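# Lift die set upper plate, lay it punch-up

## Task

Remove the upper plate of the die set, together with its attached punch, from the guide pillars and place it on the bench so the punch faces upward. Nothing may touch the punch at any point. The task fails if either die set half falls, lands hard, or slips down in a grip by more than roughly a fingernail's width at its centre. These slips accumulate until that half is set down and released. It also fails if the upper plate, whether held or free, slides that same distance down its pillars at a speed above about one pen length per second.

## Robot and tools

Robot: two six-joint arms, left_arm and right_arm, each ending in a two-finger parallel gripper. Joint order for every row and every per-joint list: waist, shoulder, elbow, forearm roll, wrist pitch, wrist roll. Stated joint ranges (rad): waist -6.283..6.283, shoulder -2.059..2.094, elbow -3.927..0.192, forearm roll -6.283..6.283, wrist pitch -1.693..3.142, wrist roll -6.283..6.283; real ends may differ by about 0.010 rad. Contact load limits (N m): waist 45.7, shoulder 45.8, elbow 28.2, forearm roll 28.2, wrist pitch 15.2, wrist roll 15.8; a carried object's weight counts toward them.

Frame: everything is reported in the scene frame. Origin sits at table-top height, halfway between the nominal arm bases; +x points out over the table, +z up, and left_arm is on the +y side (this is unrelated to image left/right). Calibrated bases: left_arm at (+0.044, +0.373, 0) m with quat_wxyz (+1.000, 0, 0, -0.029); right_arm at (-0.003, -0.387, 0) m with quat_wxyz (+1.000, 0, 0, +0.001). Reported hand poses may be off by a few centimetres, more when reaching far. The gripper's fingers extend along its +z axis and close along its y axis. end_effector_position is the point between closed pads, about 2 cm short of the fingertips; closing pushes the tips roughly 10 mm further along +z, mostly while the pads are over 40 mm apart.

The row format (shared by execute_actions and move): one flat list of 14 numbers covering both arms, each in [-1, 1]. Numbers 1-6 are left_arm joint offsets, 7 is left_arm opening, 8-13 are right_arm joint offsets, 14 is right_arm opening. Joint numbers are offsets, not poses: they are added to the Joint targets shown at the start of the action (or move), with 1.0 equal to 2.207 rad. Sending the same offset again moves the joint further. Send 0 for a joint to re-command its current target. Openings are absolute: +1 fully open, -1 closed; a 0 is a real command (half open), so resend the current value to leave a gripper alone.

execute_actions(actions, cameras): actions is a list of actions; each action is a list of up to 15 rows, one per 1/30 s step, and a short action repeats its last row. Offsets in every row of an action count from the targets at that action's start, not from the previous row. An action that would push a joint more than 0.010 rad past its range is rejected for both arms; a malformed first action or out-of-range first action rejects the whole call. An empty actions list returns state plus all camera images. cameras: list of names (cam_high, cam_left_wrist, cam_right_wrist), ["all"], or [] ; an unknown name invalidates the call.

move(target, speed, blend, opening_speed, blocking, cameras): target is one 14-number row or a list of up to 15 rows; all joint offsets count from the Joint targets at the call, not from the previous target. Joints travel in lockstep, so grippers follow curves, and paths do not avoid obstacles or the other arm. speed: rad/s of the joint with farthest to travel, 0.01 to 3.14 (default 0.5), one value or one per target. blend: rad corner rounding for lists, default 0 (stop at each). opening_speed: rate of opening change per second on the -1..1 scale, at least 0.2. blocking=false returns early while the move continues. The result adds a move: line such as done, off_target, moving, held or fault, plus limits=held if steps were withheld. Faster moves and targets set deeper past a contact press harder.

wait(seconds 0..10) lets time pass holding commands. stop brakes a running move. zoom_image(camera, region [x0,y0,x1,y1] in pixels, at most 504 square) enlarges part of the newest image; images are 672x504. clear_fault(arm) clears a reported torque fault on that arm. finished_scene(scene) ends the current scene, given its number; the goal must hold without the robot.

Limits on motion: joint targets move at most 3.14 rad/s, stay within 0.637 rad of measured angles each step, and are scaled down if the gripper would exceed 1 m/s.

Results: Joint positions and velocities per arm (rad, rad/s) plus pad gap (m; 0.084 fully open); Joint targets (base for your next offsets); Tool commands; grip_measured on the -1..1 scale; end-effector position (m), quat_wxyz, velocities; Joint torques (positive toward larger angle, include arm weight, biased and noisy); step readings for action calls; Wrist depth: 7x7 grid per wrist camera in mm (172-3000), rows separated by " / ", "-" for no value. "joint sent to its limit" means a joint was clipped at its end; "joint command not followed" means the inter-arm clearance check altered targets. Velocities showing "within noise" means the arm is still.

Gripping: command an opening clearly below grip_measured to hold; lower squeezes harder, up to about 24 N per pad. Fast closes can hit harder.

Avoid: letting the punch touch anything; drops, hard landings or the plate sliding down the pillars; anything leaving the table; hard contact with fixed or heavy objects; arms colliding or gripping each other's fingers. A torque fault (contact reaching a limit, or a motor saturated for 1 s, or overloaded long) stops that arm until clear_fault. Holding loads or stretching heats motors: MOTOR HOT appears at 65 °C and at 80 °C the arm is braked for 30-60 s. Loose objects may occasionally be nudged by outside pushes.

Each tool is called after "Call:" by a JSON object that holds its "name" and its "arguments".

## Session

Call:
{"name": "execute_actions", "arguments": {"actions": []}}

Call:
{"name": "zoom_image", "arguments": {"camera": "cam_high", "region": [230, 120, 480, 320]}}

Scene clock: 0.00 s.
left_arm: end_effector_position=(+0.2538, -0.0033, +0.2746) grip_measured=+1.00 end_effector_quat_wxyz=(-0.352, -0.174, +0.796, -0.460) | right_arm: end_effector_position=(+0.0158, -0.6260, +0.1846) grip_measured=+1.00 end_effector_quat_wxyz=(+0.661, -0.622, -0.334, -0.254)
Joint positions: left_arm=[-0.48 -0.27 -0.619 -1.366 1.287 2.909 0.084] | right_arm=[-1.465 0.618 -1.332 -0.027 2.288 -2.448 0.084]
Joint velocities: within noise
Joint torques (N m): no reading
Wrist depth (mm): cam_left_wrist=[2348 2547 2771 - 2760 2556 2235 / 2286 608 2706 - 2510 2575 2448 / 629 593 547 547 2738 2614 2654 / 2242 805 494 520 - 2664 2483 / 2206 940 770 557 563 755 638 / 2199 2364 2547 868 577 597 549 / 2151 2333 2448 774 638 561 495] | cam_right_wrist=[- 256 265 315 306 - - / - 284 319 312 315 - 1207 / - - 318 319 1064 1168 815 / - - - 323 333 800 644 / - - - 340 329 566 539 / - - - 759 341 340 445 / 2727 - - 617 358 340 348]
Joint targets: left_arm=[-0.480 -0.270 -0.619 -1.366 1.287 2.909] | right_arm=[-1.465 0.618 -1.332 -0.027 2.288 -2.448]
Tool commands: left_gripper/opening=+1.0 right_gripper/opening=+1.0

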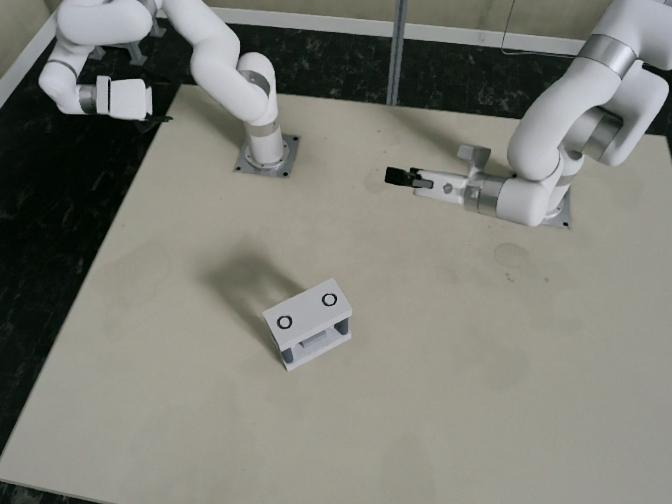

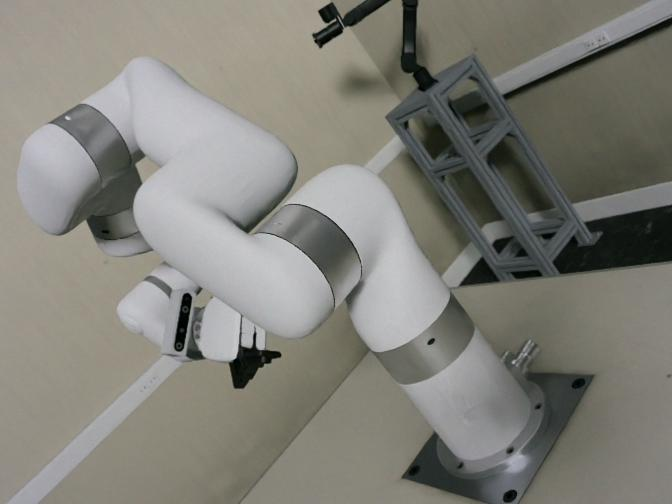

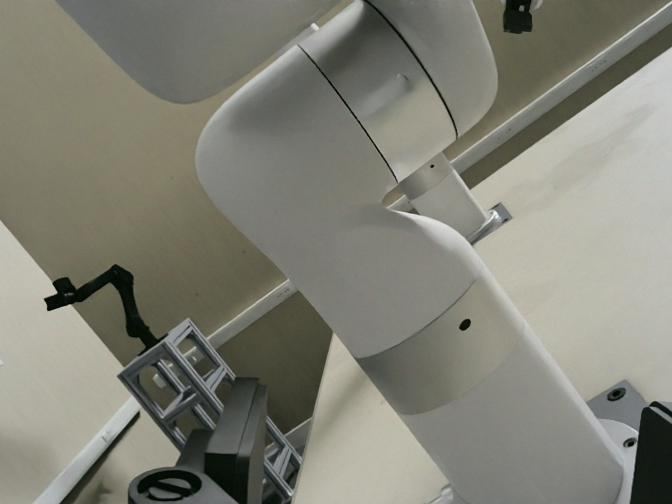

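Scaled by 2.016.

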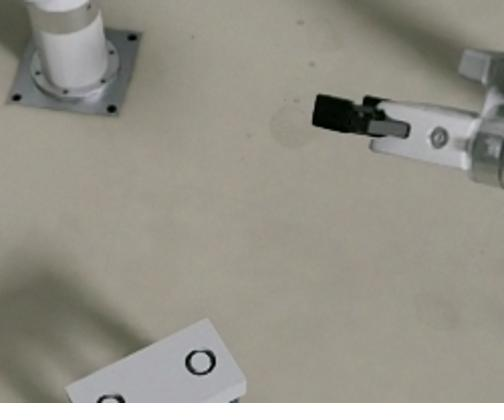

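Call:
{"name": "zoom_image", "arguments": {"camera": "cam_high", "region": [250, 265, 370, 385]}}

Scaled by 4.200.

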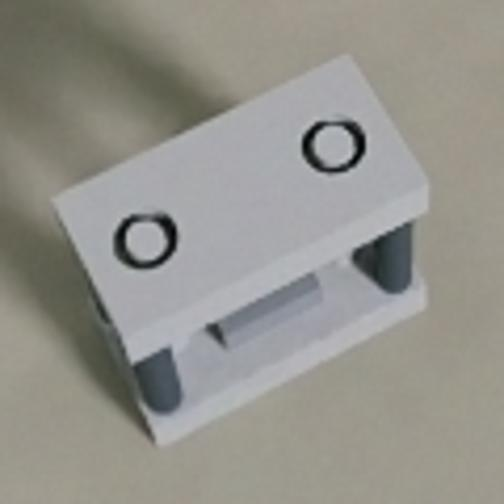

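Call:
{"name": "move", "arguments": {"target": [0.28,-0.2836,0.2633,0.6189,-0.5714,-0.7703,1,0.8242,-0.1844,-0.1509,0.0122,-0.3783,0.2420,1], "speed": 0.8, "cameras": ["all"]}}

Scene clock: 37.97 s.
left_arm: end_effector_position=(+0.4202, +0.4033, +0.2503) grip_measured=+1.00 end_effector_quat_wxyz=(-0.263, +0.759, -0.481, +0.351) | right_arm: end_effector_position=(+0.5004, -0.2001, +0.3195) grip_measured=+1.00 end_effector_quat_wxyz=(+0.000, +0.422, +0.906, +0.000)
Joint positions: left_arm=[0.138 -0.896 -0.038 0 0.026 1.209 0.084] | right_arm=[0.354 0.211 -1.665 0 1.453 -1.914 0.084]
Joint torques (N m): left_arm=[1.09 -3.33 -15.72 0.88 -4.45 -0.1] | right_arm=[1.66 -21.82 -22.27 0.6 -1.84 0.35]
Wrist depth (mm): cam_left_wrist=[2325 1888 2664 2405 647 553 479 / 2271 1838 2717 2325 622 523 457 / 2032 2614 2547 674 578 491 434 / 1882 2624 2199 631 542 471 419 / 2547 2664 2235 607 512 451 401 / 2644 2805 657 565 481 427 382 / 2664 2760 631 532 456 405 365] | cam_right_wrist=[427 425 427 429 431 432 433 / 430 433 434 435 435 283 442 / 436 440 442 443 287 288 446 / 444 446 450 450 289 290 457 / 451 452 454 455 293 295 463 / 455 457 462 464 300 299 468 / 464 - 468 472 472 476 475]
Joint targets: left_arm=[0.138 -0.896 -0.038 0.000 0.026 1.209] | right_arm=[0.354 0.211 -1.665 0.000 1.453 -1.914]
move: done

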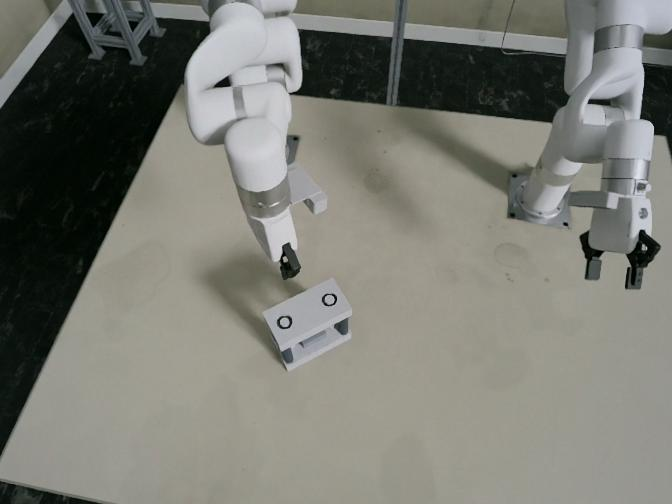

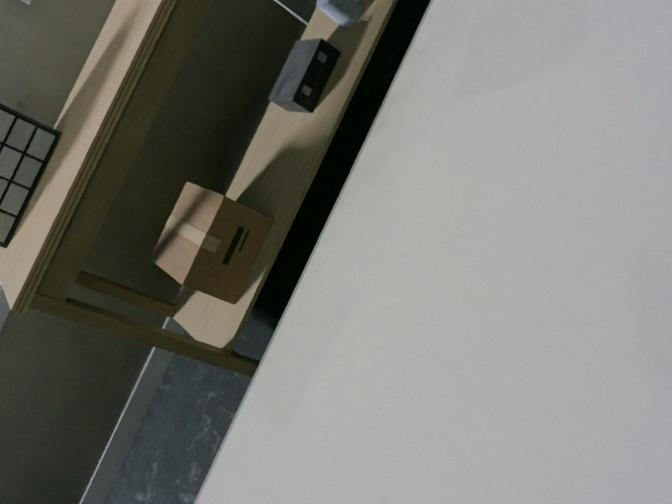

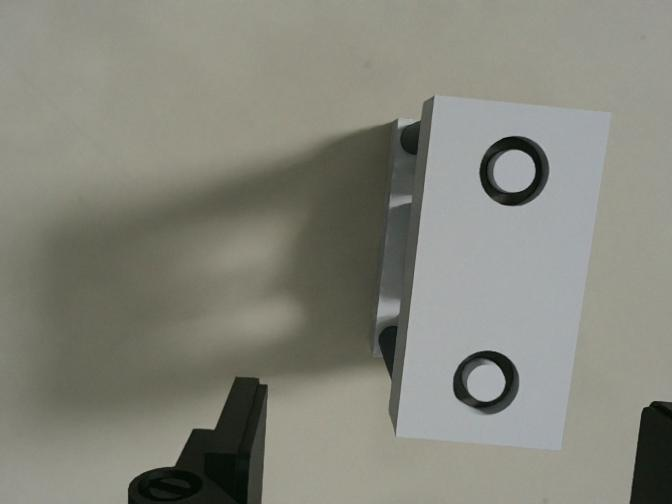

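Call:
{"name": "zoom_image", "arguments": {"camera": "cam_right_wrist", "region": [380, 80, 630, 270]}}

Call:
{"name": "zoom_image", "arguments": {"camera": "cam_right_wrist", "region": [370, 270, 620, 460]}}

Scaled by 2.016.

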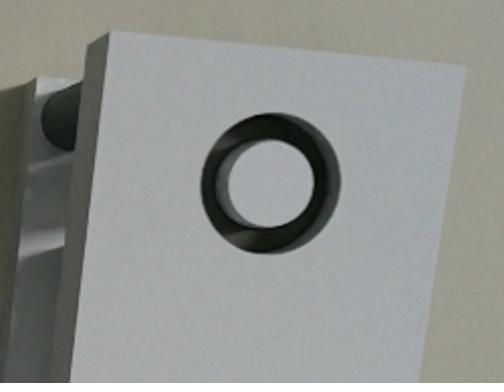

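Scaled by 2.016.

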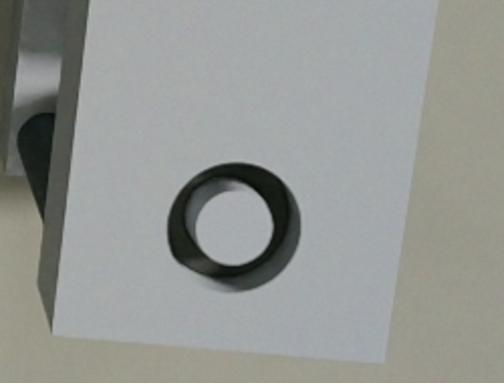

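Call:
{"name": "move", "arguments": {"target": [0,0,0,0,0,-0.5478,1,0.0261,0.0920,0.0536,0,-0.1452,0.0408,1], "speed": 0.6, "cameras": ["cam_right_wrist"]}}

Call:
{"name": "zoom_image", "arguments": {"camera": "cam_right_wrist", "region": [130, 252, 401, 504]}}

Call:
{"name": "zoom_image", "arguments": {"camera": "cam_right_wrist", "region": [401, 252, 672, 504]}}

Call:
{"name": "zoom_image", "arguments": {"camera": "cam_right_wrist", "region": [270, 60, 672, 260]}}

Scene clock: 123.70 s.
left_arm: end_effector_position=(+0.4202, +0.4033, +0.2503) grip_measured=+1.00 end_effector_quat_wxyz=(-0.017, +0.898, +0.036, +0.438) | right_arm: end_effector_position=(+0.5301, -0.1532, +0.1793) grip_measured=+1.00 end_effector_quat_wxyz=(+0.000, +0.437, +0.899, +0.000)
Joint positions: left_arm=[0.138 -0.896 -0.038 0 0.026 0 0.084] | right_arm=[0.411 0.414 -1.547 0 1.133 -1.824 0.084]
Joint torques (N m): left_arm=[1.04 -3.29 -15.76 0.52 -4.36 -0.15] | right_arm=[1.73 -21.71 -19.94 0.7 -1.82 0.37]
Wrist depth (mm): cam_left_wrist=[2654 2644 2604 1842 1818 1828 1857 / 2828 2782 2727 2538 2706 2644 2575 / - - 2851 2242 2294 2717 2675 / 2547 2422 2465 2317 2333 2279 2264 / 627 629 630 633 637 642 643 / 532 536 539 539 541 544 545 / 465 466 467 470 471 474 475] | cam_right_wrist=[292 292 293 294 295 296 299 / 295 295 296 297 299 300 302 / 300 301 - - - - 309 / 305 305 - - - - 312 / 309 310 - - - - 317 / 313 314 - - - - 321 / - - - - - - 327]
Joint targets: left_arm=[0.138 -0.896 -0.038 0.000 0.026 0.000] | right_arm=[0.411 0.414 -1.547 0.000 1.133 -1.824]
move: done
Images, in order (width x height): cam_right_wrist 672x504.

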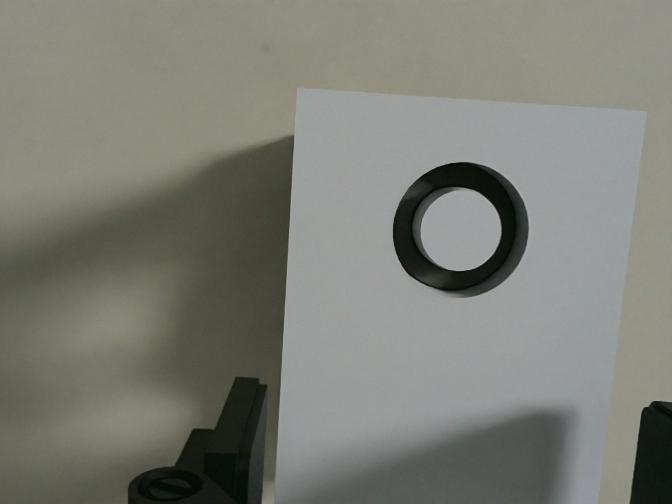

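Scaled by 1.860.

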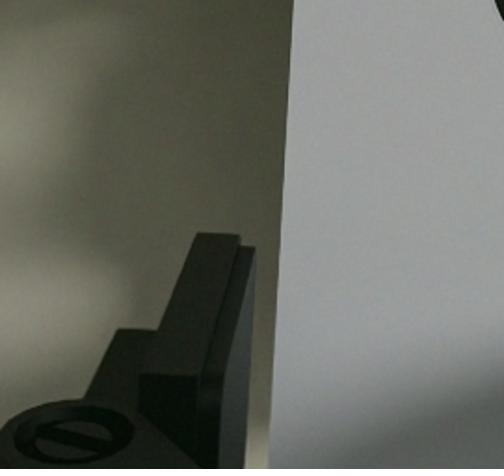

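Scaled by 1.860.

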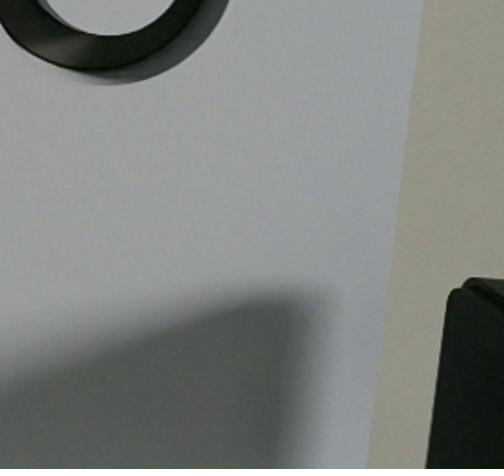

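Scaled by 1.254.

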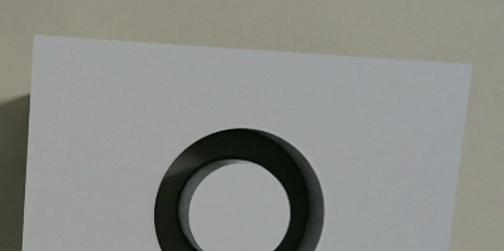

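Call:
{"name": "move", "arguments": {"target": [[0,0,0,0,0,0,1,0,0.0008,-0.0012,0,0.0004,0,1],[0,0,0,0,0,0,1,0,0.0067,0.0101,0,-0.0169,0,1],[0,0,0,0,0,0,1,0,0.0174,0.0251,0,-0.0425,0,1]], "speed": 0.05, "blend": [0,0.01,0], "cameras": ["cam_right_wrist"]}}

Call:
{"name": "zoom_image", "arguments": {"camera": "cam_right_wrist", "region": [130, 252, 401, 504]}}

Scene clock: 147.60 s.
left_arm: end_effector_position=(+0.4202, +0.4033, +0.2503) grip_measured=+1.00 end_effector_quat_wxyz=(-0.017, +0.898, +0.036, +0.438) | right_arm: end_effector_position=(+0.5306, -0.1530, +0.1411) grip_measured=+1.00 end_effector_quat_wxyz=(+0.000, +0.437, +0.899, +0.000)
Joint positions: left_arm=[0.138 -0.896 -0.038 0 0.026 0 0.084] | right_arm=[0.411 0.453 -1.492 0 1.039 -1.824 0.084]
Joint torques (N m): left_arm=[0.46 -2.98 -16.12 0.16 -4.17 -0.15] | right_arm=[1.66 -22.26 -19.57 0.53 -1.74 0.4]
Wrist depth (mm): cam_left_wrist=[2664 2664 2624 1838 1795 1833 1862 / 2851 2805 2760 2538 2664 2664 2595 / - - 2839 2257 2309 2717 2654 / 2519 2431 2414 2325 2372 2249 2264 / 626 629 631 634 641 640 644 / 533 535 537 541 542 545 546 / 465 467 467 470 472 474 476] | cam_right_wrist=[255 256 256 258 259 259 262 / 259 - - - - - - / 263 - - - - - - / 266 - - - - - - / 270 - - - - - - / 274 - - - - - - / - - - - - - -]
Joint targets: left_arm=[0.138 -0.896 -0.038 0.000 0.026 0.000] | right_arm=[0.411 0.453 -1.492 0.000 1.039 -1.824]
move: done
Images, in order (width x height): cam_right_wrist 672x504.

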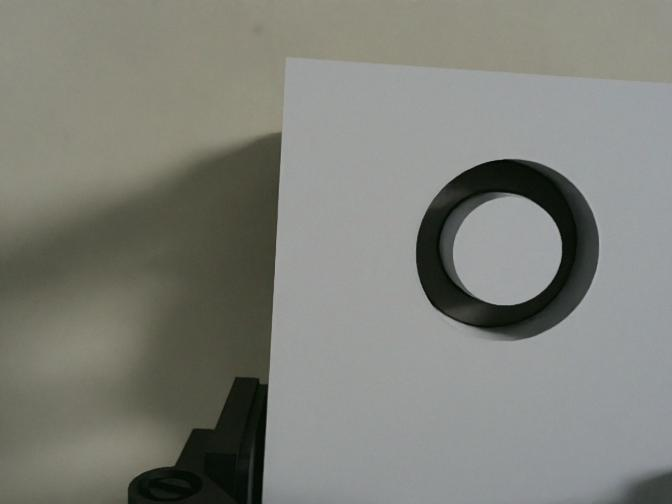

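Scaled by 1.860.

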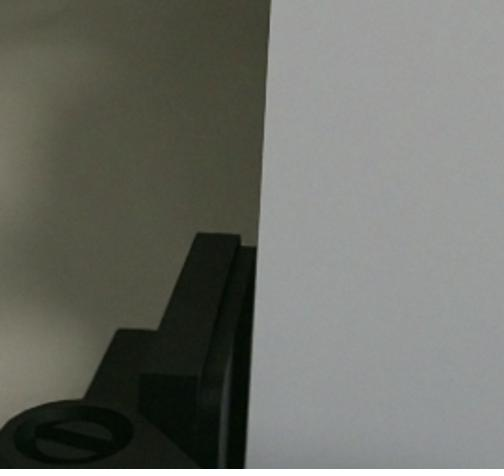

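Call:
{"name": "move", "arguments": {"target": [0,0,0,0,0,0,1,0,0,0,0,0,0,-1], "opening_speed": 0.4}}

Scene clock: 157.30 s.
left_arm: end_effector_position=(+0.4202, +0.4033, +0.2503) grip_measured=+1.00 end_effector_quat_wxyz=(-0.017, +0.898, +0.036, +0.438) | right_arm: end_effector_position=(+0.5306, -0.1530, +0.1410) grip_measured=+0.89 end_effector_quat_wxyz=(+0.000, +0.437, +0.899, +0.000)
Joint positions: left_arm=[0.138 -0.896 -0.038 0 0.026 0 0.084] | right_arm=[0.411 0.453 -1.492 0 1.039 -1.824 0.08]
Joint torques (N m): left_arm=[-0.17 -3.12 -16.14 -0.49 -3.98 -0.08] | right_arm=[1.76 -22.11 -21.64 0.41 -3.89 0.38]
Wrist depth (mm): cam_left_wrist=[2685 2654 2614 1838 1833 1838 1852 / 2828 2805 2782 2501 2654 2624 2575 / - - 2899 2264 2309 2738 2644 / 2556 2405 2439 2325 2364 2249 2257 / 626 627 631 636 637 640 643 / 534 535 537 539 542 545 545 / 465 466 468 469 472 474 475] | cam_right_wrist=[255 255 257 258 258 260 261 / 259 - - - - - - / 262 - - - - - - / 266 - - - - - - / 270 - - - - - - / 274 - - - - - - / - - - - - - -]
Joint targets: left_arm=[0.138 -0.896 -0.038 0.000 0.026 0.000] | right_arm=[0.411 0.453 -1.492 0.000 1.039 -1.824]
move: done

Call:
{"name": "move", "arguments": {"target": [[0,0,0,0,0,0,1,0,-0.0165,-0.0262,0,0.0427,0,-1],[0,0,0,0,0,0,1,0,-0.0278,-0.0622,0,0.0900,0,-1]], "speed": [0.05, 0.12], "blend": 0.02, "cameras": ["cam_right_wrist", "cam_high"]}}

Scene clock: 184.47 s.
left_arm: end_effector_position=(+0.4202, +0.4033, +0.2503) grip_measured=+1.00 end_effector_quat_wxyz=(-0.017, +0.898, +0.036, +0.438) | right_arm: end_effector_position=(+0.5305, -0.1530, +0.2192) grip_measured=+0.89 end_effector_quat_wxyz=(+0.000, +0.437, +0.899, +0.000)
Joint positions: left_arm=[0.138 -0.896 -0.038 0 0.026 0 0.084] | right_arm=[0.411 0.391 -1.629 0 1.237 -1.824 0.08]
Joint torques (N m): left_arm=[-0.26 -3.12 -16.24 -0.42 -3.98 -0.17] | right_arm=[-0.73 -33.2 -32.07 0.42 -2.52 0.18]
Wrist depth (mm): cam_left_wrist=[2675 2644 2604 1852 1828 1828 1852 / 2828 2793 2782 2528 2654 2634 2585 / - - 2899 2249 2286 2738 2696 / 2519 2414 2439 2340 2340 2264 2279 / 627 627 631 633 638 641 644 / 532 535 536 540 542 543 547 / 467 467 469 470 472 473 474] | cam_right_wrist=[329 330 331 333 334 334 337 / - - - - - - - / - - - - - - - / - - - - - - - / - - - - - - - / - - - - - - - / - - - - - - -]
Joint targets: left_arm=[0.138 -0.896 -0.038 0.000 0.026 0.000] | right_arm=[0.411 0.391 -1.629 0.000 1.237 -1.824]
move: done
Images, in order (width x height): cam_high 672x504, cam_right_wrist 672x504.

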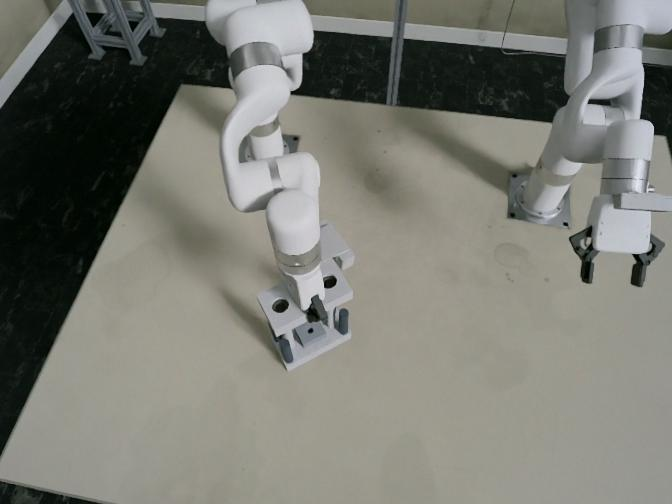

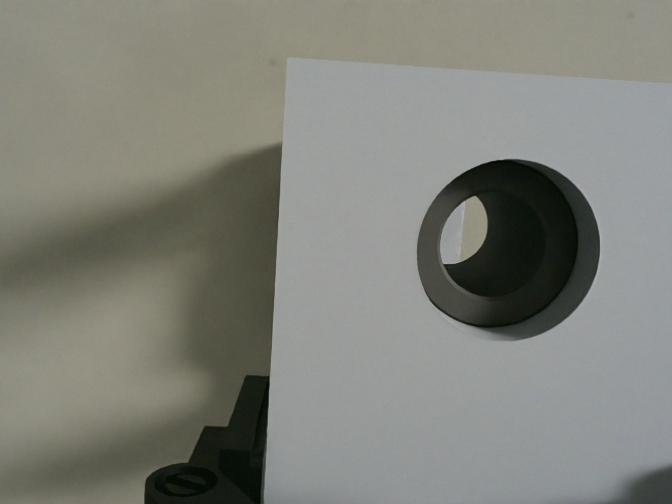

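Call:
{"name": "move", "arguments": {"target": [[0,0,0,0,0,0,1,0,-0.0041,-0.0589,0,0.0630,0,-1],[0,0,0,0,0,0,1,0,0.0162,-0.1798,0,0.1632,0,-1],[0,0,0,0,0,0,1,0.0599,-0.1738,0.4469,0.7516,0.1217,-0.3106,-1]], "speed": [0.2, 0.3, 0.45], "blend": [0.05, 0.1, 0], "cameras": ["all"]}}

Scene clock: 194.87 s.
left_arm: end_effector_position=(+0.4202, +0.4033, +0.2503) grip_measured=+1.00 end_effector_quat_wxyz=(-0.017, +0.898, +0.036, +0.438) | right_arm: end_effector_position=(+0.2057, +0.0265, +0.2599) grip_measured=+0.89 end_effector_quat_wxyz=(+0.596, -0.380, -0.596, -0.380)
Joint positions: left_arm=[0.138 -0.896 -0.038 0 0.026 0 0.084] | right_arm=[0.543 0.008 -0.643 1.659 1.506 -2.51 0.08]
Joint torques (N m): left_arm=[-0.23 -3.01 -16.43 -0.52 -3.9 -0.13] | right_arm=[1.88 -21.4 -23.21 5.86 4.48 -0.23]
Wrist depth (mm): cam_left_wrist=[2696 2654 2595 1838 1818 1838 1847 / 2851 2782 2782 2519 2685 2654 2604 / - - 2863 2257 2317 2727 2685 / 2528 2414 2448 2333 2356 2264 2264 / 626 627 632 636 638 640 645 / 532 535 537 539 542 545 545 / 464 467 467 470 472 474 475] | cam_right_wrist=[- 502 598 457 412 440 407 / - - - - - - - / - - - - - - - / - - - - - - - / - - - - - - - / - - - - - - - / - - - - - - -]
Joint targets: left_arm=[0.138 -0.896 -0.038 0.000 0.026 0.000] | right_arm=[0.543 0.008 -0.643 1.659 1.506 -2.510]
move: done

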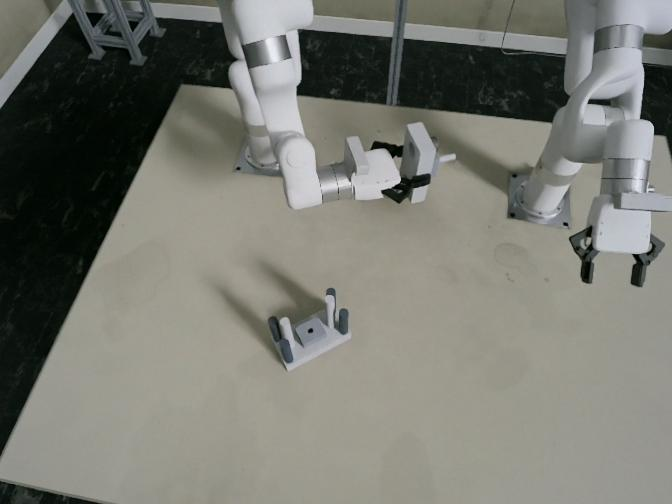

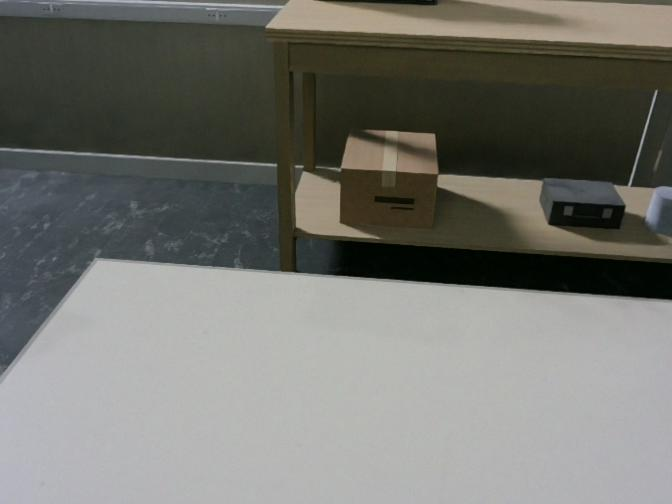

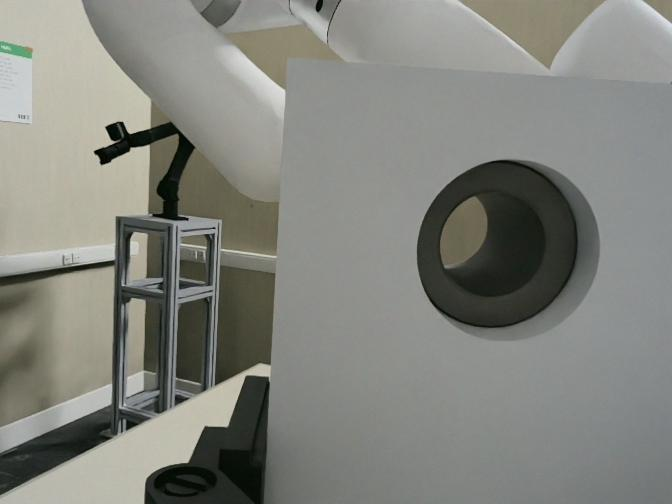

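Call:
{"name": "move", "arguments": {"target": [[0,0,0,0,0,0,1,-0.0021,0.1272,-0.0202,0.0037,0.0109,-0.1066,-1],[0,0,0,0,0,0,1,-0.0037,0.2328,-0.0577,0.0046,0.0180,-0.1744,-1]], "speed": 0.25, "blend": [0.05, 0]}}

Call:
{"name": "move", "arguments": {"target": [0,0,0,0,0,0,1,-0.0003,0.0210,-0.0097,0,0.0012,-0.0112,-1], "speed": 0.05}}

Call:
{"name": "move", "arguments": {"target": [0,0,0,0,0,0,1,-0.0001,0.0048,-0.0022,0,0.0003,-0.0026,-1], "speed": 0.012}}

Scene clock: 205.43 s.
left_arm: end_effector_position=(+0.4202, +0.4033, +0.2503) grip_measured=+1.00 end_effector_quat_wxyz=(-0.017, +0.898, +0.036, +0.438) | right_arm: end_effector_position=(+0.2058, +0.0266, +0.1004) grip_measured=+0.89 end_effector_quat_wxyz=(+0.596, -0.380, -0.596, -0.380)
Joint positions: left_arm=[0.138 -0.896 -0.038 0 0.026 0 0.084] | right_arm=[0.535 0.521 -0.77 1.669 1.546 -2.894 0.08]
Joint torques (N m): left_arm=[-0.1 -2.96 -16.57 -0.37 -3.84 -0.11] | right_arm=[-1.37 -21.79 -16.06 2.95 6.11 -0.21]
Wrist depth (mm): cam_left_wrist=[2685 2654 2614 1862 1809 1838 1857 / 2839 2749 2771 2501 2685 2585 2624 / - - 2886 2271 2302 2675 2664 / 2528 2405 2439 2317 2340 2264 2257 / 626 626 633 633 637 641 646 / 532 534 537 539 543 545 546 / 465 467 469 470 472 474 476] | cam_right_wrist=[2644 - - 444 2492 2405 2372 / - - - - - - - / - - - - - - - / - - - - - - - / - - - - - - - / - - - - - - - / - - - - - - -]
Joint targets: left_arm=[0.138 -0.896 -0.038 0.000 0.026 0.000] | right_arm=[0.535 0.522 -0.770 1.669 1.546 -2.894]
move: done

Scene clock: 206.73 s.
left_arm: end_effector_position=(+0.4202, +0.4033, +0.2503) grip_measured=+1.00 end_effector_quat_wxyz=(-0.017, +0.898, +0.036, +0.438) | right_arm: end_effector_position=(+0.2061, +0.0267, +0.0871) grip_measured=+0.89 end_effector_quat_wxyz=(+0.596, -0.380, -0.596, -0.380)
Joint positions: left_arm=[0.138 -0.896 -0.038 0 0.026 0 0.084] | right_arm=[0.535 0.568 -0.791 1.669 1.548 -2.919 0.08]
Joint torques (N m): left_arm=[-0.24 -2.95 -16.45 -0.42 -3.89 -0.13] | right_arm=[-1.56 -22.47 -15.34 2.39 6.02 -0.25]
Wrist depth (mm): cam_left_wrist=[2696 2654 2595 1838 1823 1847 1857 / 2851 2793 2749 2528 2654 2624 2614 / - - 2911 2271 2271 2717 2664 / 2510 2414 2439 2356 2348 2242 2249 / 627 629 632 633 637 643 644 / 534 535 537 540 542 544 545 / 465 467 469 469 473 474 475] | cam_right_wrist=[2664 - - 445 2483 2439 2348 / - - - - - - - / - - - - - - - / - - - - - - - / - - - - - - - / - - - - - - - / - - - - - - -]
Joint targets: left_arm=[0.138 -0.896 -0.038 0.000 0.026 0.000] | right_arm=[0.535 0.568 -0.791 1.669 1.548 -2.919]
move: done

Scene clock: 207.83 s.
left_arm: end_effector_position=(+0.4202, +0.4033, +0.2503) grip_measured=+1.00 end_effector_quat_wxyz=(-0.017, +0.898, +0.036, +0.438) | right_arm: end_effector_position=(+0.2061, +0.0267, +0.0841) grip_measured=+0.89 end_effector_quat_wxyz=(+0.596, -0.380, -0.596, -0.380)
Joint positions: left_arm=[0.138 -0.896 -0.038 0 0.026 0 0.084] | right_arm=[0.534 0.578 -0.796 1.669 1.549 -2.925 0.08]
Joint torques (N m): left_arm=[-0.06 -3.08 -16.58 -0.33 -3.91 -0.1] | right_arm=[-1.38 -22.37 -15.24 2.03 5.94 -0.28]
Wrist depth (mm): cam_left_wrist=[2685 2675 2624 1842 1818 1842 1852 / 2863 2771 2760 2501 2654 2634 2595 / - - 2863 2242 2317 2717 2685 / 2528 2439 2431 2333 2364 2257 2271 / 626 629 631 636 639 641 644 / 532 536 537 541 542 542 545 / 465 467 468 470 472 474 475] | cam_right_wrist=[2654 - - 446 557 2492 2333 / - - - - - - - / - - - - - - - / - - - - - - - / - - - - - - - / - - - - - - - / - - - - - - -]
Joint targets: left_arm=[0.138 -0.896 -0.038 0.000 0.026 0.000] | right_arm=[0.534 0.578 -0.796 1.669 1.549 -2.925]
move: done

Call:
{"name": "move", "arguments": {"target": [0,0,0,0,0,0,1,0,0.0024,-0.0011,0,0.0001,-0.0013,-1], "speed": 0.012}}

Call:
{"name": "move", "arguments": {"target": [0,0,0,0,0,0,1,0,0.0016,-0.0008,0,0.0001,-0.0009,-1], "speed": 0.012}}

Scene clock: 212.90 s.
left_arm: end_effector_position=(+0.4202, +0.4033, +0.2503) grip_measured=+1.00 end_effector_quat_wxyz=(-0.017, +0.898, +0.036, +0.438) | right_arm: end_effector_position=(+0.2061, +0.0267, +0.0825) grip_measured=+0.89 end_effector_quat_wxyz=(+0.596, -0.380, -0.596, -0.380)
Joint positions: left_arm=[0.138 -0.896 -0.038 0 0.026 0 0.084] | right_arm=[0.534 0.584 -0.798 1.669 1.549 -2.928 0.08]
Joint torques (N m): left_arm=[-0.13 -3.2 -16.62 -0.3 -3.85 -0.13] | right_arm=[-1.5 -21.87 -15.21 2.03 6.04 -0.19]
Wrist depth (mm): cam_left_wrist=[2685 2664 2595 1838 1833 1847 1882 / 2839 2782 2749 2510 2675 2644 2585 / - - 2851 2235 2294 2717 2644 / 2547 2414 2448 2348 2340 2242 2271 / 626 628 630 636 637 641 645 / 532 535 537 539 541 543 546 / 465 466 468 470 471 473 475] | cam_right_wrist=[2634 - - 445 556 2457 2294 / - - - - - - - / - - - - - - - / - - - - - - - / - - - - - - - / - - - - - - - / - - - - - - -]
Joint targets: left_arm=[0.138 -0.896 -0.038 0.000 0.026 0.000] | right_arm=[0.534 0.584 -0.799 1.669 1.549 -2.928]
move: done

Scene clock: 213.60 s.
left_arm: end_effector_position=(+0.4202, +0.4033, +0.2503) grip_measured=+1.00 end_effector_quat_wxyz=(-0.017, +0.898, +0.036, +0.438) | right_arm: end_effector_position=(+0.2061, +0.0267, +0.0815) grip_measured=+0.89 end_effector_quat_wxyz=(+0.596, -0.380, -0.596, -0.380)
Joint positions: left_arm=[0.138 -0.896 -0.038 0 0.026 0 0.084] | right_arm=[0.534 0.587 -0.8 1.669 1.55 -2.93 0.08]
Joint torques (N m): left_arm=[-0.2 -2.97 -16.6 -0.33 -3.96 -0.15] | right_arm=[-1.37 -22.5 -14.98 1.88 5.99 -0.29]
Wrist depth (mm): cam_left_wrist=[2706 2664 2614 1847 1813 1828 1867 / 2874 2771 2771 2547 2675 2664 2585 / - - 2851 2257 2317 2727 2675 / 2547 2431 2457 2340 2340 2242 2257 / 625 626 629 634 638 639 646 / 532 535 536 540 541 543 547 / 464 467 469 470 472 474 474] | cam_right_wrist=[2664 - - 446 556 2448 2309 / - - - - - - - / - - - - - - - / - - - - - - - / - - - - - - - / - - - - - - - / - - - - - - -]
Joint targets: left_arm=[0.138 -0.896 -0.038 0.000 0.026 0.000] | right_arm=[0.534 0.587 -0.800 1.669 1.550 -2.930]
move: done

Call:
{"name": "move", "arguments": {"target": [0,0,0,0,0,0,1,0,0.0016,-0.0008,0,0.0001,-0.0009,-1], "speed": 0.012}}

Call:
{"name": "move", "arguments": {"target": [0,0,0,0,0,0,1,0,0.0012,-0.0006,0,0.0001,-0.0007,-1], "speed": 0.012}}

Scene clock: 217.50 s.
left_arm: end_effector_position=(+0.4202, +0.4033, +0.2503) grip_measured=+1.00 end_effector_quat_wxyz=(-0.017, +0.898, +0.036, +0.438) | right_arm: end_effector_position=(+0.2061, +0.0268, +0.0807) grip_measured=+0.89 end_effector_quat_wxyz=(+0.596, -0.380, -0.596, -0.380)
Joint positions: left_arm=[0.138 -0.896 -0.038 0 0.026 0 0.084] | right_arm=[0.534 0.591 -0.802 1.669 1.55 -2.932 0.08]
Joint torques (N m): left_arm=[-0.22 -2.98 -16.62 -0.45 -3.85 0.01] | right_arm=[-0.57 -18.19 -13 1.88 2.58 -0.92]
Wrist depth (mm): cam_left_wrist=[2717 2624 2614 1842 1813 1838 1867 / 2839 2760 2771 2519 2654 2664 2575 / - - 2863 2235 2279 2706 2696 / 2538 2422 2431 2348 2356 2249 2264 / 628 629 631 634 638 641 646 / 532 532 537 539 541 544 546 / 464 466 468 470 472 474 475] | cam_right_wrist=[2675 - - 444 554 2414 2340 / - - - - - - - / - - - - - - - / - - - - - - - / - - - - - - - / - - - - - - - / - - - - - - -]
Joint targets: left_arm=[0.138 -0.896 -0.038 0.000 0.026 0.000] | right_arm=[0.534 0.591 -0.802 1.669 1.550 -2.932]
move: done

Scene clock: 218.20 s.
left_arm: end_effector_position=(+0.4202, +0.4033, +0.2503) grip_measured=+1.00 end_effector_quat_wxyz=(-0.017, +0.898, +0.036, +0.438) | right_arm: end_effector_position=(+0.2061, +0.0268, +0.0799) grip_measured=+0.89 end_effector_quat_wxyz=(+0.596, -0.380, -0.596, -0.380)
Joint positions: left_arm=[0.138 -0.896 -0.038 0 0.026 0 0.084] | right_arm=[0.534 0.593 -0.803 1.669 1.55 -2.933 0.08]
Joint torques (N m): left_arm=[-0.15 -3.12 -16.57 -0.4 -3.92 -0.02] | right_arm=[0.69 -10.75 -9.73 1.36 -3.18 -1.82]
Wrist depth (mm): cam_left_wrist=[2706 2654 2585 1847 1813 1828 1857 / 2851 2771 2771 2519 2675 2634 2595 / - - 2874 2271 2286 2749 2634 / 2538 2431 2439 2340 2348 2235 2264 / 626 629 631 633 637 641 645 / 533 535 537 540 540 544 547 / 465 467 468 470 474 473 476] | cam_right_wrist=[2685 - - 447 553 2389 2317 / - - - - - - - / - - - - - - - / - - - - - - - / - - - - - - - / - - - - - - - / - - - - - - -]
Joint targets: left_arm=[0.138 -0.896 -0.038 0.000 0.026 0.000] | right_arm=[0.534 0.594 -0.803 1.669 1.550 -2.933]
move: done

Call:
{"name": "move", "arguments": {"target": [-0.5503,-0.0989,-0.0750,0,0.3481,0,1,0,0,0,0,0,0,-1], "speed": 0.7, "cameras": ["cam_left_wrist", "cam_high"]}}

Call:
{"name": "zoom_image", "arguments": {"camera": "cam_left_wrist", "region": [300, 380, 424, 504]}}

Call:
{"name": "zoom_image", "arguments": {"camera": "cam_left_wrist", "region": [424, 380, 548, 504]}}

Scene clock: 229.20 s.
left_arm: end_effector_position=(+0.1747, +0.0916, +0.2499) grip_measured=+1.00 end_effector_quat_wxyz=(+0.139, +0.815, -0.519, +0.218) | right_arm: end_effector_position=(+0.2061, +0.0268, +0.0797) grip_measured=+0.89 end_effector_quat_wxyz=(+0.596, -0.380, -0.596, -0.380)
Joint positions: left_arm=[-1.077 -1.114 -0.203 0 0.794 0 0.084] | right_arm=[0.534 0.594 -0.803 1.669 1.55 -2.933 0.08]
Joint torques (N m): left_arm=[-1.1 -1.55 -17.87 -0.45 -3.25 -0.13] | right_arm=[2.97 -11.57 -6.22 -0.22 -3.66 -1.04]
Wrist depth (mm): cam_left_wrist=[520 640 662 354 355 363 652 / 417 541 604 401 368 377 611 / 515 483 542 518 399 548 549 / 491 493 494 370 368 497 499 / 461 460 462 343 343 456 465 / 424 424 417 322 321 337 428 / 393 393 394 238 238 389 396] | cam_right_wrist=[2634 - - 449 451 2422 2372 / - - - - - - - / - - - - - - - / - - - - - - - / - - - - - - - / - - - - - - - / - - - - - - -]
Joint targets: left_arm=[-1.077 -1.114 -0.203 0.000 0.794 0.000] | right_arm=[0.534 0.594 -0.803 1.669 1.550 -2.933]
move: done
Images, in order (width x height): cam_high 672x504, cam_left_wrist 672x504.

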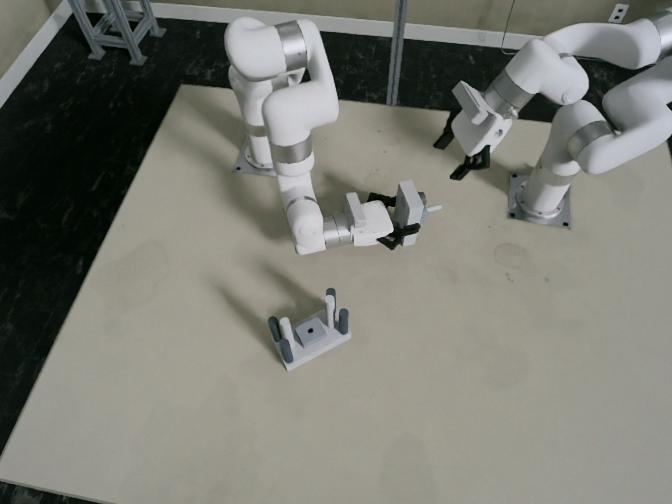

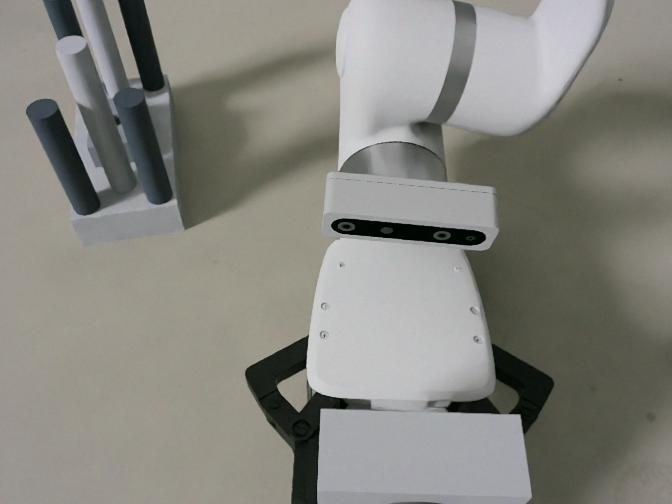

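Scaled by 4.065.

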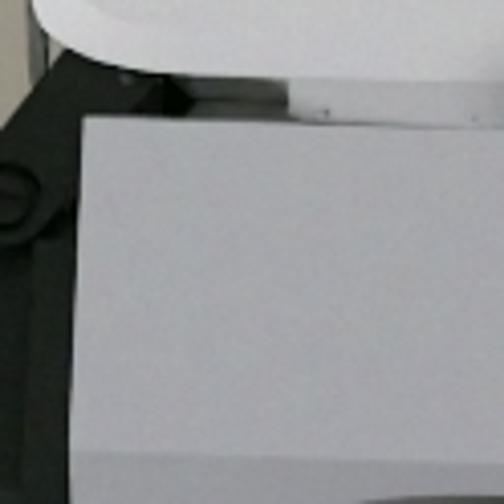

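Scaled by 4.065.

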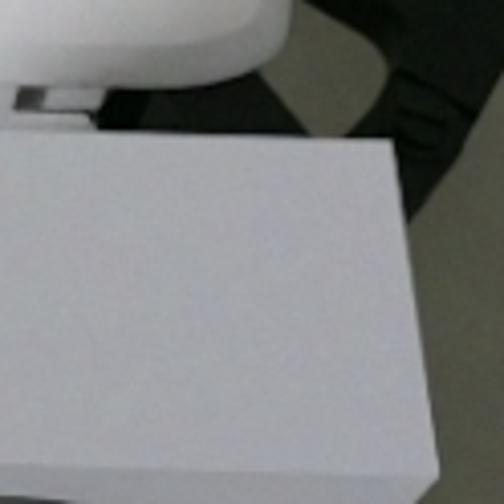

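Call:
{"name": "move", "arguments": {"target": [[-0.0011,0.1023,0.0737,0,-0.3500,0,1,0,0,0,0,0,0,-1],[-0.0011,0.1933,0.1011,0,-0.4684,0,1,0,0,0,0,0,0,-1],[-0.0011,0.2734,0.1072,0,-0.5546,0,1,0,0,0,0,0,0,-1]], "speed": [0.5, 0.25, 0.15], "blend": [0.05, 0.03, 0], "cameras": ["cam_right_wrist", "cam_high"]}}

Call:
{"name": "zoom_image", "arguments": {"camera": "cam_right_wrist", "region": [180, 0, 400, 160]}}

Scene clock: 259.60 s.
left_arm: end_effector_position=(+0.2027, +0.0295, +0.1779) grip_measured=+1.00 end_effector_quat_wxyz=(+0.236, +0.757, -0.484, +0.369) | right_arm: end_effector_position=(+0.2061, +0.0268, +0.0797) grip_measured=+0.89 end_effector_quat_wxyz=(+0.596, -0.380, -0.596, -0.380)
Joint positions: left_arm=[-1.079 -0.511 0.033 0 -0.43 0 0.084] | right_arm=[0.534 0.594 -0.803 1.669 1.55 -2.933 0.08]
Joint torques (N m): left_arm=[-1.39 -3.34 -12.24 -0.3 -4.43 -0.12] | right_arm=[2.85 -12.14 -6.26 -0.23 -3.7 -0.93]
Wrist depth (mm): cam_left_wrist=[1600 - 2839 2685 2528 2264 2119 / - 918 922 2727 2575 2405 314 / 458 696 740 328 318 323 679 / 374 562 594 344 332 329 606 / 383 473 515 343 342 522 524 / 404 412 437 286 288 427 445 / 379 380 381 257 257 373 387] | cam_right_wrist=[2664 - - 449 464 2405 2372 / - - - - - - - / - - - - - - - / - - - - - - - / - - - - - - - / - - - - - - - / - - - - - - -]
Joint targets: left_arm=[-1.079 -0.511 0.033 0.000 -0.430 0.000] | right_arm=[0.534 0.594 -0.803 1.669 1.550 -2.933]
move: done
Images, in order (width x height): cam_high 672x504, cam_right_wrist 672x504.

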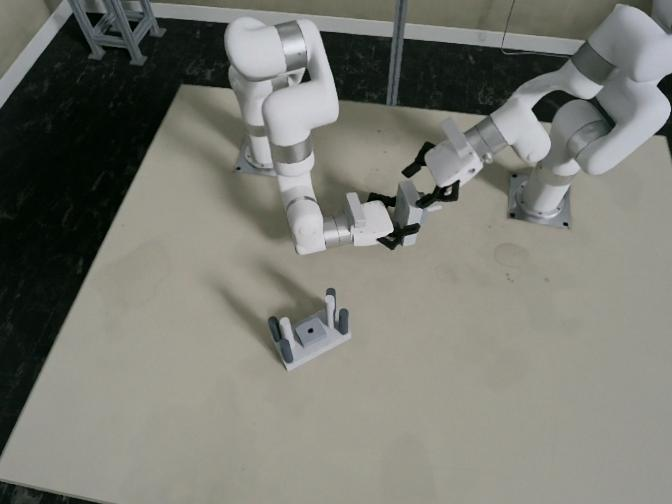

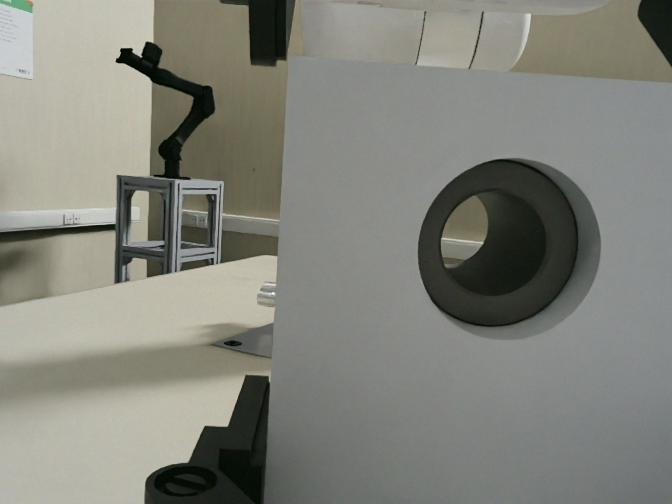

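Scaled by 2.291.

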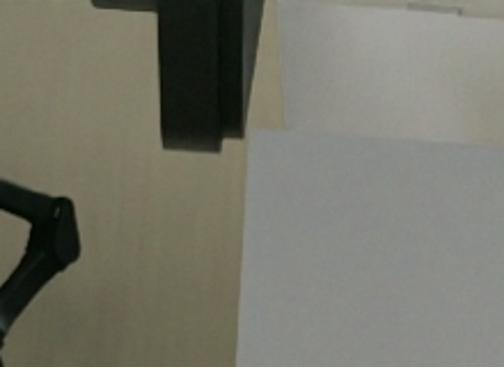

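Call:
{"name": "move", "arguments": {"target": [[0,0.0442,0,0,-0.0440,0,1,0,0,0,0,0,0,-1],[0,0.1365,-0.0061,0,-0.1303,0,1,0,0,0,0,0,0,-1],[0,0.2053,-0.0146,0,-0.1905,0,1,0,0,0,0,0,0,-1]], "speed": [0.1,0.12,0.12], "blend": [0.02,0.02,0], "cameras": ["cam_right_wrist", "cam_high"]}}

Call:
{"name": "zoom_image", "arguments": {"camera": "cam_right_wrist", "region": [150, 60, 400, 320]}}

Scene clock: 271.27 s.
left_arm: end_effector_position=(+0.2026, +0.0296, +0.1215) grip_measured=+1.00 end_effector_quat_wxyz=(+0.236, +0.757, -0.484, +0.369) | right_arm: end_effector_position=(+0.2061, +0.0268, +0.0797) grip_measured=+0.89 end_effector_quat_wxyz=(+0.596, -0.380, -0.596, -0.380)
Joint positions: left_arm=[-1.079 -0.058 0.001 0 -0.85 0 0.084] | right_arm=[0.534 0.594 -0.803 1.669 1.55 -2.933 0.08]
Joint torques (N m): left_arm=[-1.28 -6.58 -8.06 0.06 -4.35 -0.11] | right_arm=[2.88 -12.07 -6.39 -0.26 -3.62 -0.92]
Wrist depth (mm): cam_left_wrist=[- - 2793 304 301 302 285 / 418 752 759 299 289 292 725 / 341 541 578 322 313 321 591 / 374 463 488 297 287 497 499 / 373 404 423 246 254 395 430 / 357 358 347 217 217 220 365 / 311 - - - 197 199 328] | cam_right_wrist=[- - 179 - - - 2294 / - - - - - - - / - - - - - - - / - - - - - - - / - - - - - - - / - - - - - - - / - - - - - - -]
Joint targets: left_arm=[-1.079 -0.058 0.001 0.000 -0.851 0.000] | right_arm=[0.534 0.594 -0.803 1.669 1.550 -2.933]
move: done
Images, in order (width x height): cam_high 672x504, cam_right_wrist 672x504.

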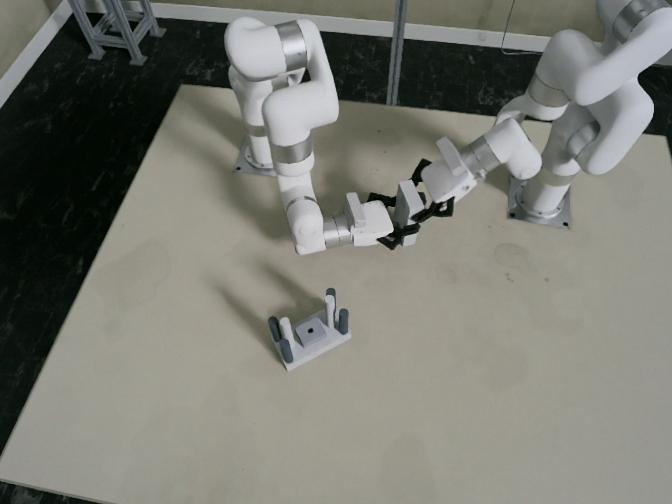

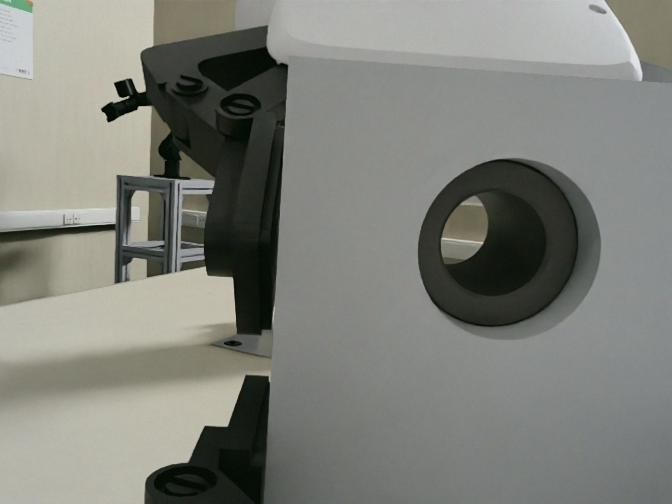

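Scaled by 1.938.

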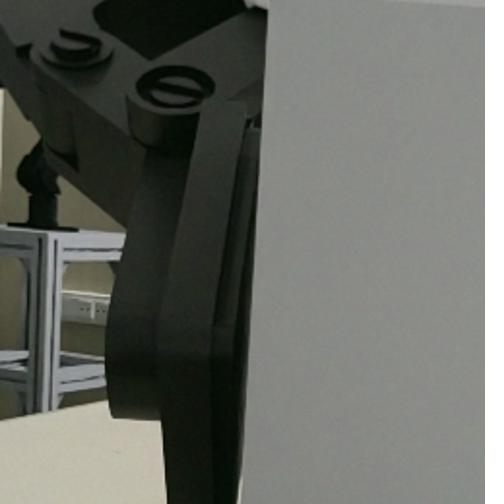

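Now gently close B.

Call:
{"name": "move", "arguments": {"target": [0,0,0,0,0,0,0.82,0,0,0,0,0,0,-1], "opening_speed": 0.2}}

Scene clock: 274.20 s.
left_arm: end_effector_position=(+0.2026, +0.0296, +0.1215) grip_measured=+0.89 end_effector_quat_wxyz=(+0.236, +0.757, -0.484, +0.369) | right_arm: end_effector_position=(+0.2061, +0.0268, +0.0797) grip_measured=+0.89 end_effector_quat_wxyz=(+0.596, -0.380, -0.596, -0.380)
Joint positions: left_arm=[-1.079 -0.058 0.001 0 -0.851 0 0.08] | right_arm=[0.534 0.594 -0.803 1.669 1.55 -2.933 0.08]
Joint torques (N m): left_arm=[-0.56 -6.88 -8.05 0.31 -3.13 0.12] | right_arm=[2.87 -12.19 -6.84 -0.12 -3.57 -1.01]
Wrist depth (mm): cam_left_wrist=[- - 2828 305 301 302 285 / 418 751 755 299 289 292 725 / 341 542 576 322 313 321 593 / 374 463 487 297 287 497 499 / 373 404 423 246 254 395 431 / 357 358 346 217 217 220 365 / 311 - - - 197 199 328] | cam_right_wrist=[- - 178 - - - 2302 / - - - - - - - / - - - - - - - / - - - - - - - / - - - - - - - / - - - - - - - / - - - - - - -]
Joint targets: left_arm=[-1.079 -0.058 0.001 0.000 -0.851 0.000] | right_arm=[0.534 0.594 -0.803 1.669 1.550 -2.933]
move: done

Call:
{"name": "move", "arguments": {"target": [0,0,0,0,0,0,-1,0,0,0,0,0,0,-1], "opening_speed": 0.8}}

Call:
{"name": "move", "arguments": {"target": [0,0,0,0,0,0,-1,0,0,0,0,0,0,1], "opening_speed": 0.7, "cameras": ["cam_right_wrist"]}}

Scene clock: 325.13 s.
left_arm: end_effector_position=(+0.2026, +0.0296, +0.1215) grip_measured=+0.89 end_effector_quat_wxyz=(+0.236, +0.757, -0.484, +0.369) | right_arm: end_effector_position=(+0.2061, +0.0268, +0.0797) grip_measured=+0.89 end_effector_quat_wxyz=(+0.596, -0.380, -0.596, -0.380)
Joint positions: left_arm=[-1.079 -0.058 0.001 0 -0.851 0 0.08] | right_arm=[0.534 0.594 -0.803 1.669 1.55 -2.933 0.08]
Joint torques (N m): left_arm=[0.4 -6.94 -7.88 0.44 -2.77 0.16] | right_arm=[2.94 -12.01 -7.77 -0.07 -3.57 -1.34]
Wrist depth (mm): cam_left_wrist=[- - 2805 305 301 302 285 / 419 753 756 299 290 292 723 / 341 540 577 322 313 320 592 / 374 462 489 297 287 496 499 / 373 404 423 246 254 395 430 / 357 359 347 217 217 220 365 / 311 - - - - 199 328] | cam_right_wrist=[- - 178 - - - 2309 / - - - - - - - / - - - - - - - / - - - - - - - / - - - - - - - / - - - - - - - / - - - - - - -]
Joint targets: left_arm=[-1.079 -0.058 0.001 0.000 -0.851 0.000] | right_arm=[0.534 0.594 -0.803 1.669 1.550 -2.933]
move: done

Scene clock: 328.30 s.
left_arm: end_effector_position=(+0.2026, +0.0296, +0.1215) grip_measured=+0.89 end_effector_quat_wxyz=(+0.236, +0.757, -0.484, +0.369) | right_arm: end_effector_position=(+0.2061, +0.0268, +0.0797) grip_measured=+1.00 end_effector_quat_wxyz=(+0.596, -0.380, -0.596, -0.380)
Joint positions: left_arm=[-1.079 -0.058 0.001 0 -0.85 0 0.08] | right_arm=[0.534 0.594 -0.803 1.669 1.55 -2.933 0.084]
Joint torques (N m): left_arm=[0.38 -6.93 -6.72 0.46 -3.42 0.23] | right_arm=[-1.61 -19.87 -10.56 0.9 2.08 0.48]
Wrist depth (mm): cam_left_wrist=[- - 2771 2595 301 303 286 / 418 751 757 299 289 293 722 / 341 541 576 323 312 320 593 / 373 462 489 288 287 496 499 / 374 404 424 246 254 395 430 / 357 358 347 218 218 221 366 / 311 - - - - 200 328] | cam_right_wrist=[- - 177 - - - 2286 / - - - - - - - / - - - - - - - / - - - - - - - / - - - - - - - / - - - - - - - / - - - - - - -]
Joint targets: left_arm=[-1.079 -0.058 0.001 0.000 -0.851 0.000] | right_arm=[0.534 0.594 -0.803 1.669 1.550 -2.933]
move: done
Images, in order (width x height): cam_right_wrist 672x504.

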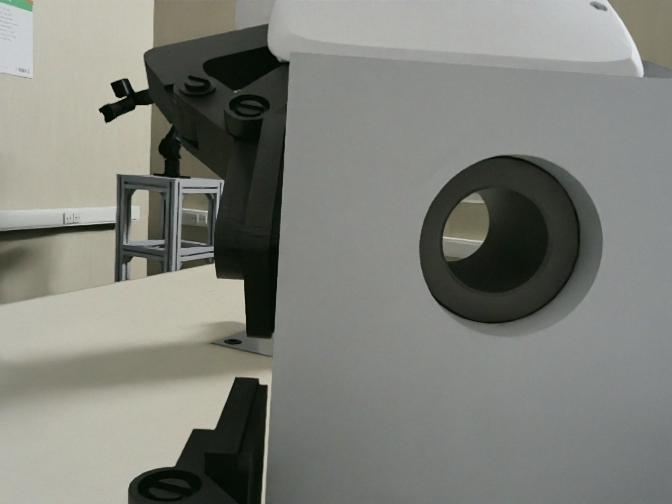

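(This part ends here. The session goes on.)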